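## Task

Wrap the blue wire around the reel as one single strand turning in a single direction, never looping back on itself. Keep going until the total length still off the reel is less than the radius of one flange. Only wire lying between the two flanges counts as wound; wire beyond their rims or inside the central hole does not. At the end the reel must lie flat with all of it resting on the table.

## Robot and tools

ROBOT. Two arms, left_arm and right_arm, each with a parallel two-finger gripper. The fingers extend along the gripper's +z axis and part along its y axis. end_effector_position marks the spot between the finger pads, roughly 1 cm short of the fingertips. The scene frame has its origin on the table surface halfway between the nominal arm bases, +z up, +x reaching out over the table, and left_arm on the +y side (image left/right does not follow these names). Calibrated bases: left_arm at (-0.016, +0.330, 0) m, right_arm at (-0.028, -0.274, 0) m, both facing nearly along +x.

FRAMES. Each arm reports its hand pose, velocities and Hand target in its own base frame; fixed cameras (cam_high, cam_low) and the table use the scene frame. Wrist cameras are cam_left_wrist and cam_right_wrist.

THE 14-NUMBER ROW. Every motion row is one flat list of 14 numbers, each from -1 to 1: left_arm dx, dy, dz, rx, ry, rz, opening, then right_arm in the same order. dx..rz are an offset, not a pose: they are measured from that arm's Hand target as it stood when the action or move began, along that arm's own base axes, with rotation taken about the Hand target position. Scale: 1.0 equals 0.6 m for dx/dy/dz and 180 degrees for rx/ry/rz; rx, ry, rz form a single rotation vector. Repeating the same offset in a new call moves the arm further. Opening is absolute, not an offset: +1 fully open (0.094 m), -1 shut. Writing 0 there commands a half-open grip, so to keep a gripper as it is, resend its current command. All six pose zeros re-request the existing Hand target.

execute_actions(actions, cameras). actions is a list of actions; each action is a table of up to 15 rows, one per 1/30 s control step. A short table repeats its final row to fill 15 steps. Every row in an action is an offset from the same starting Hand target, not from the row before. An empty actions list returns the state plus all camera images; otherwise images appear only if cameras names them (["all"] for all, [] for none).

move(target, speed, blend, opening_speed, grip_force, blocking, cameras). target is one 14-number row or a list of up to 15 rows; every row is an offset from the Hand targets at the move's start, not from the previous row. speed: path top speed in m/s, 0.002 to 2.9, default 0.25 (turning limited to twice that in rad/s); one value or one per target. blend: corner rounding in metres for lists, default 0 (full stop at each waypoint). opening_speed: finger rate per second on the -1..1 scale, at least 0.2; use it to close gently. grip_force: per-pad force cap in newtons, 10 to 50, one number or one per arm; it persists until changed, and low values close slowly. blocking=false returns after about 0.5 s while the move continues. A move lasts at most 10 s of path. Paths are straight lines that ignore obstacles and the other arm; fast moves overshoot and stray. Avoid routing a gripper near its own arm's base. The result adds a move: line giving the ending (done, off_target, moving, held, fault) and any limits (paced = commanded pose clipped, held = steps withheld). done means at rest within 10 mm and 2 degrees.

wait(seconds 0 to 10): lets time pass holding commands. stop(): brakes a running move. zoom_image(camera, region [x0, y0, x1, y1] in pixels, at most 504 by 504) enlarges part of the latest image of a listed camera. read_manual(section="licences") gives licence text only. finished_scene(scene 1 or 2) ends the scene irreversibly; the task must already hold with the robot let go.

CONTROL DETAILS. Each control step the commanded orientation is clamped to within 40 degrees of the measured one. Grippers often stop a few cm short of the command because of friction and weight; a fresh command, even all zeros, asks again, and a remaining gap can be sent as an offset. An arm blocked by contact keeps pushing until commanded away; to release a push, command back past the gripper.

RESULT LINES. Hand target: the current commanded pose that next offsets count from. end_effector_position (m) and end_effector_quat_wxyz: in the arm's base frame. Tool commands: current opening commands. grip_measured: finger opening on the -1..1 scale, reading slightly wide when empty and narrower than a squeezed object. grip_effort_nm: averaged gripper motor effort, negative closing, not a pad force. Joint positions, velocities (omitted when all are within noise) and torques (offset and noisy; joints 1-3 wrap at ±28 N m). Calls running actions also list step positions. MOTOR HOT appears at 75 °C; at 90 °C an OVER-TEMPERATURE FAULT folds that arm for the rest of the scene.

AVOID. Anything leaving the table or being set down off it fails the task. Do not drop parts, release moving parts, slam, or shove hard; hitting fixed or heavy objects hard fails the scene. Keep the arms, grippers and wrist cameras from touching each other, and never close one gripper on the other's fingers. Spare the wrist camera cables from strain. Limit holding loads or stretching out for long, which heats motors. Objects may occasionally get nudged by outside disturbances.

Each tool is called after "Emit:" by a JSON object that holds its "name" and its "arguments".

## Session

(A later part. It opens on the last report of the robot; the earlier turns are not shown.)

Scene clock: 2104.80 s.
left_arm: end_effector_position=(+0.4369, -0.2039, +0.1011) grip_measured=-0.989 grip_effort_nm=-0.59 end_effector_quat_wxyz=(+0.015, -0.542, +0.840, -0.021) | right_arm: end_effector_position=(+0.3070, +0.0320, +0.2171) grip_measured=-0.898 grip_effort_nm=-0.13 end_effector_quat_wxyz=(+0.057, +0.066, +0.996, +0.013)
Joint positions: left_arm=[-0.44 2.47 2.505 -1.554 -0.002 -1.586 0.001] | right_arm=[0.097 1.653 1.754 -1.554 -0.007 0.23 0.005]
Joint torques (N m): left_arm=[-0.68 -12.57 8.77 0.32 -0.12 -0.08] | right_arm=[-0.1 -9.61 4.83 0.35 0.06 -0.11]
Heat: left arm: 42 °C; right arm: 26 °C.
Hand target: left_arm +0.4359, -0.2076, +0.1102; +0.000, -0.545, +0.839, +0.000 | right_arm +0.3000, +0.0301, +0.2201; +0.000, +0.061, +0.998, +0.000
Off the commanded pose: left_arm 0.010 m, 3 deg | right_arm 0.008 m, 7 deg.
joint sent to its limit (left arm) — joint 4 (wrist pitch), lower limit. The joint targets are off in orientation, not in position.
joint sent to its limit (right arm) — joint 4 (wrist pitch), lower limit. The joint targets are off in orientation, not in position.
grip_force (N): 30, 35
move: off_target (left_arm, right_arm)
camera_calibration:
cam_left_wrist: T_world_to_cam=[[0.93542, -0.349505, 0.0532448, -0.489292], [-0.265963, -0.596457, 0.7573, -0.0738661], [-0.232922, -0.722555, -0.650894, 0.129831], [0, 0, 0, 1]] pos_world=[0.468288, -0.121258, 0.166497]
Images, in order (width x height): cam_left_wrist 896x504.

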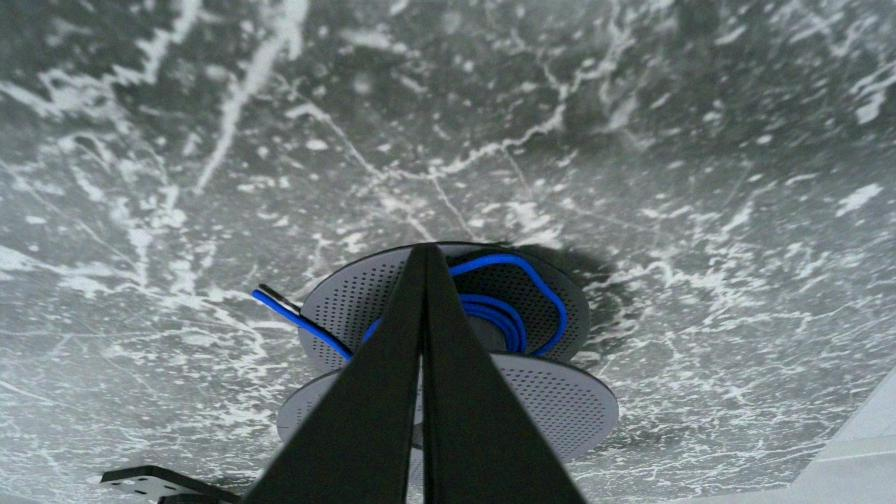

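Emit:
{"name": "move", "arguments": {"target": [0, 0, 0, 0, 0, 0, 0.9, 0, 0, 0, 0, 0, 0, -0.9], "speed": 0.2, "cameras": ["cam_left_wrist"]}}

Emit:
{"name": "zoom_image", "arguments": {"camera": "cam_left_wrist", "region": [230, 220, 650, 480]}}

Scene clock: 2111.77 s.
left_arm: end_effector_position=(+0.4369, -0.2039, +0.1011) grip_measured=+0.898 grip_effort_nm=0.15 end_effector_quat_wxyz=(+0.014, -0.542, +0.840, -0.021) | right_arm: end_effector_position=(+0.3070, +0.0320, +0.2171) grip_measured=-0.898 grip_effort_nm=-0.13 end_effector_quat_wxyz=(+0.057, +0.066, +0.996, +0.013)
Joint positions: left_arm=[-0.44 2.47 2.505 -1.554 -0.002 -1.587 0.089] | right_arm=[0.097 1.653 1.754 -1.554 -0.007 0.23 0.005]
Joint torques (N m): left_arm=[-0.65 -12.52 8.62 0.33 -0.08 -0.08] | right_arm=[-0.06 -9.43 4.77 0.36 0.08 -0.09]
Heat: left arm: 41 °C; right arm: 25 °C.
Hand target: left_arm +0.4359, -0.2076, +0.1102; +0.000, -0.544, +0.839, +0.000 | right_arm +0.3000, +0.0301, +0.2201; +0.000, +0.061, +0.998, +0.000
Off the commanded pose: left_arm 0.010 m, 3 deg | right_arm 0.008 m, 7 deg.
joint sent to its limit (left arm) — joint 4 (wrist pitch), lower limit. The joint targets are off in orientation, not in position.
joint sent to its limit (right arm) — joint 4 (wrist pitch), lower limit. The joint targets are off in orientation, not in position.
grip_force (N): 30, 35
move: off_target (left_arm, right_arm)
camera_calibration:
cam_left_wrist: T_world_to_cam=[[0.935576, -0.349094, 0.0532081, -0.489216], [-0.265586, -0.596311, 0.757547, -0.0740939], [-0.232727, -0.722874, -0.650609, 0.12963], [0, 0, 0, 1]] pos_world=[0.468189, -0.121259, 0.166498]
Images, in order (width x height): cam_left_wrist 896x504.

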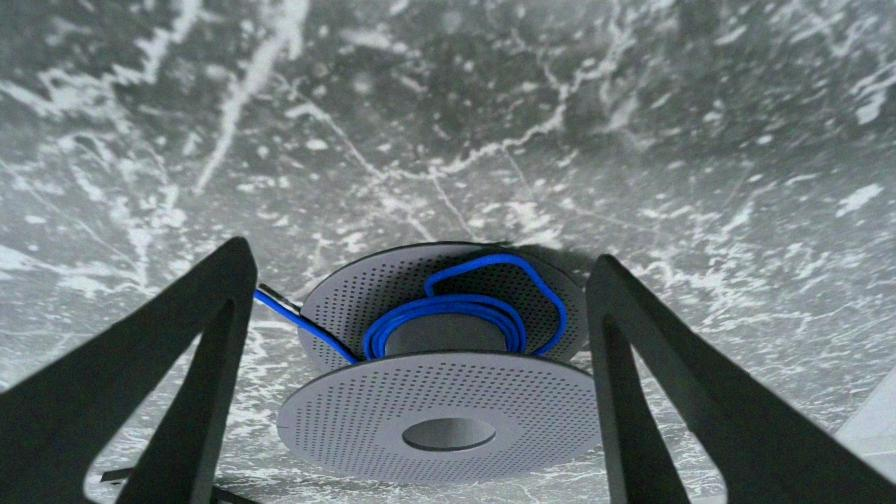

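Scaled by 1.200 from the camera's 896x504 image, which has a finer 1280x720 frame.

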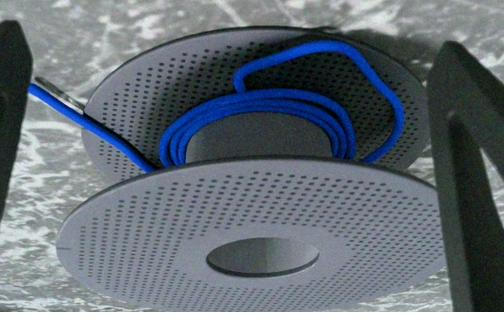

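Emit:
{"name": "move", "arguments": {"target": [[0, 0, 0, 0, 0, 0, 0.9, 0.228, 0.0465, -0.1, 0, 0, -0.4, 0.9], [0, 0, 0, 0, 0, 0, 0.9, 0.228, 0.0465, -0.175, 0, 0, -0.4, 0.9]], "speed": [0.4, 0.2], "blend": [0.01, 0], "cameras": ["cam_right_wrist"]}}

Emit:
{"name": "zoom_image", "arguments": {"camera": "cam_right_wrist", "region": [230, 220, 650, 480]}}

Scene clock: 2176.40 s.
left_arm: end_effector_position=(+0.4369, -0.2039, +0.1011) grip_measured=+0.898 grip_effort_nm=0.15 end_effector_quat_wxyz=(+0.014, -0.542, +0.840, -0.021) | right_arm: end_effector_position=(+0.4355, +0.0559, +0.1223) grip_measured=+0.898 grip_effort_nm=0.10 end_effector_quat_wxyz=(+0.002, +0.634, +0.773, +0.003)
Joint positions: left_arm=[-0.44 2.47 2.505 -1.554 -0.002 -1.587 0.089] | right_arm=[0.125 2.273 2.244 -1.533 -0.001 1.498 0.089]
Joint torques (N m): left_arm=[-0.62 -12.52 8.68 0.34 -0.07 -0.08] | right_arm=[0.29 -12.27 5.29 0.36 0 0.15]
Heat: left arm: 39 °C; right arm: 25 °C.
Hand target: left_arm +0.4359, -0.2076, +0.1102; +0.000, -0.544, +0.839, +0.000 | right_arm +0.4368, +0.0579, +0.1152; +0.000, +0.636, +0.772, +0.000
Off the commanded pose: left_arm 0.010 m, 3 deg | right_arm 0.008 m, 1 deg.
joint sent to its limit (left arm) — joint 4 (wrist pitch), lower limit. The joint targets are off in orientation, not in position.
grip_force (N): 30, 35
move: off_target (left_arm)
camera_calibration:
cam_right_wrist: T_world_to_cam=[[-0.963579, -0.267344, -0.00651375, 0.431499], [-0.182646, 0.640123, 0.746246, -0.0399257], [-0.195335, 0.720257, -0.665638, 0.239011], [0, 0, 0, 1]] pos_world=[0.455179, -0.0312333, 0.1917]
Images, in order (width x height): cam_right_wrist 896x504.

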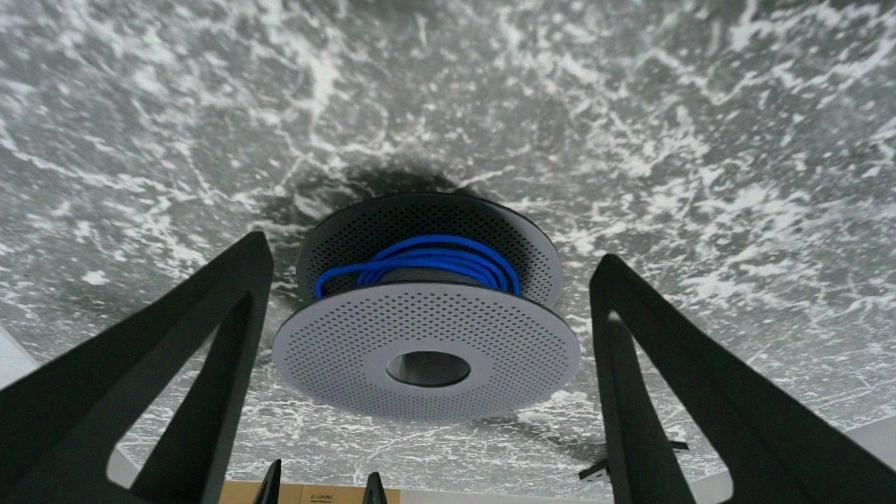

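Scaled by 1.200 from the camera's 896x504 image, which has a finer 1280x720 frame.

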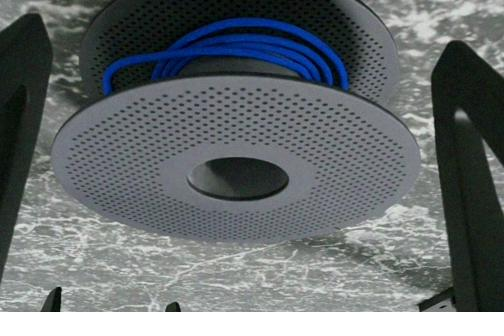

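Emit:
{"name": "execute_actions", "arguments": {"actions": [], "cameras": ["cam_left_wrist", "cam_low", "cam_high"]}}

Emit:
{"name": "zoom_image", "arguments": {"camera": "cam_left_wrist", "region": [380, 225, 600, 365]}}

Emit:
{"name": "zoom_image", "arguments": {"camera": "cam_high", "region": [410, 235, 530, 340]}}

Emit:
{"name": "zoom_image", "arguments": {"camera": "cam_low", "region": [370, 300, 510, 370]}}

Scene clock: 2193.90 s.
left_arm: end_effector_position=(+0.4369, -0.2039, +0.1011) grip_measured=+0.898 grip_effort_nm=0.15 end_effector_quat_wxyz=(+0.014, -0.542, +0.840, -0.021) | right_arm: end_effector_position=(+0.4355, +0.0559, +0.1223) grip_measured=+0.898 grip_effort_nm=0.10 end_effector_quat_wxyz=(+0.002, +0.634, +0.773, +0.003)
Joint positions: left_arm=[-0.44 2.47 2.505 -1.554 -0.002 -1.587 0.089] | right_arm=[0.125 2.273 2.244 -1.533 -0.001 1.498 0.089]
Joint velocities: within noise
Joint torques (N m): left_arm=[-0.65 -12.52 8.66 0.33 -0.07 -0.08] | right_arm=[0.35 -12.25 5.29 0.42 0.06 0.13]
Heat: left arm: 39 °C; right arm: 27 °C.
Hand target: left_arm +0.4359, -0.2076, +0.1102; +0.000, -0.544, +0.839, +0.000 | right_arm +0.4368, +0.0579, +0.1152; +0.000, +0.636, +0.772, +0.000
Tool commands: left_gripper/opening=+0.9 right_gripper/opening=+0.9
Off the commanded pose: left_arm 0.010 m, 3 deg | right_arm 0.008 m, 1 deg.
grip_force (N): 30, 35
camera_calibration:
cam_left_wrist: T_world_to_cam=[[0.935576, -0.349094, 0.0532081, -0.489216], [-0.265586, -0.596311, 0.757547, -0.0740939], [-0.232727, -0.722874, -0.650609, 0.12963], [0, 0, 0, 1]] pos_world=[0.468189, -0.121259, 0.166498]
Images, in order (width x height): cam_high 896x504, cam_low 896x504, cam_left_wrist 896x504.

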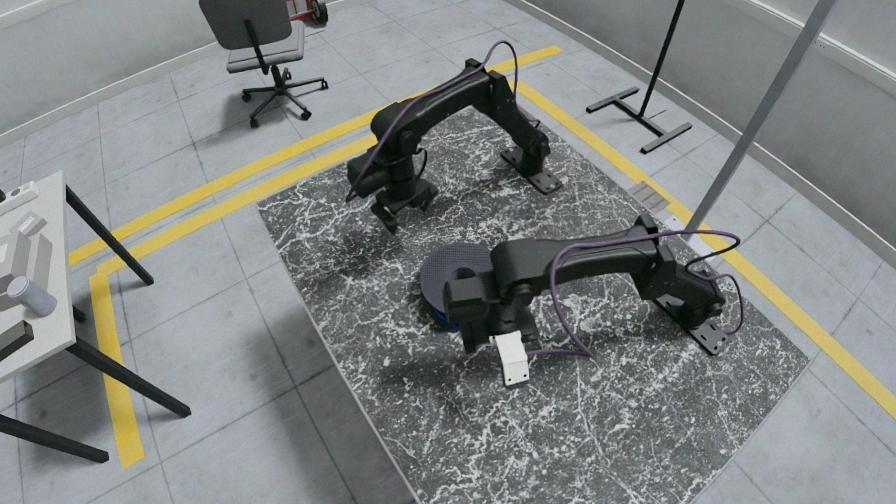

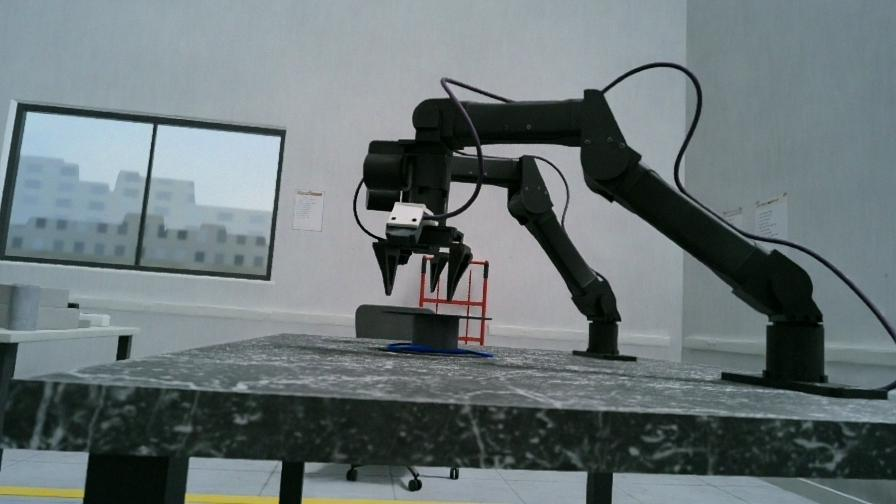

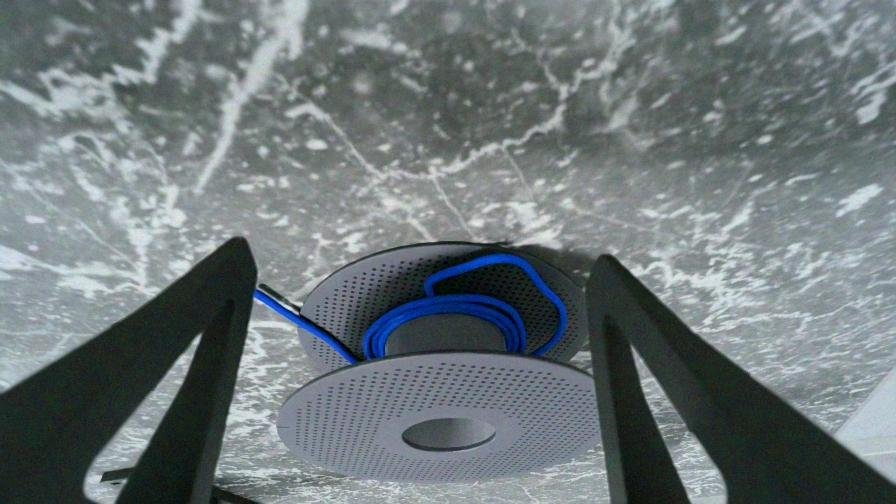

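Scaled by 2.291 from the camera's 896x504 image, which has a finer 1280x720 frame.

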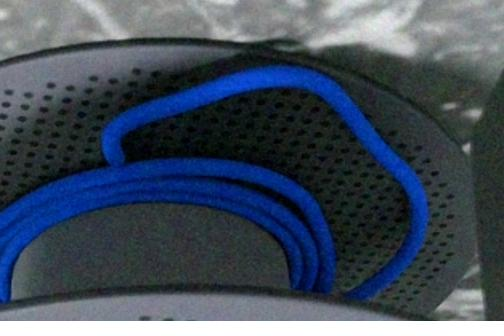

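Scaled by 4.200 from the camera's 896x504 image, which has a finer 1280x720 frame.

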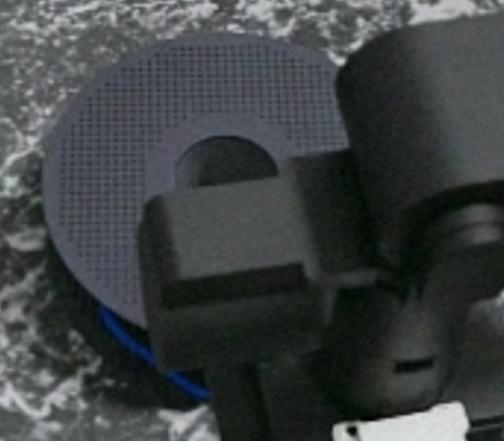

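Scaled by 3.600 from the camera's 896x504 image, which has a finer 1280x720 frame.

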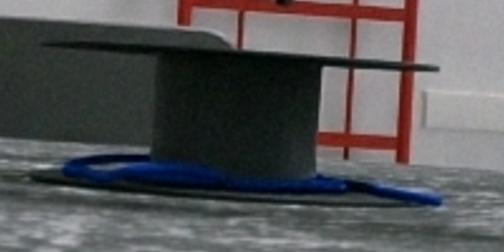

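Emit:
{"name": "finished_scene", "arguments": {"scene": 2}}

The scene is finished: the task was done.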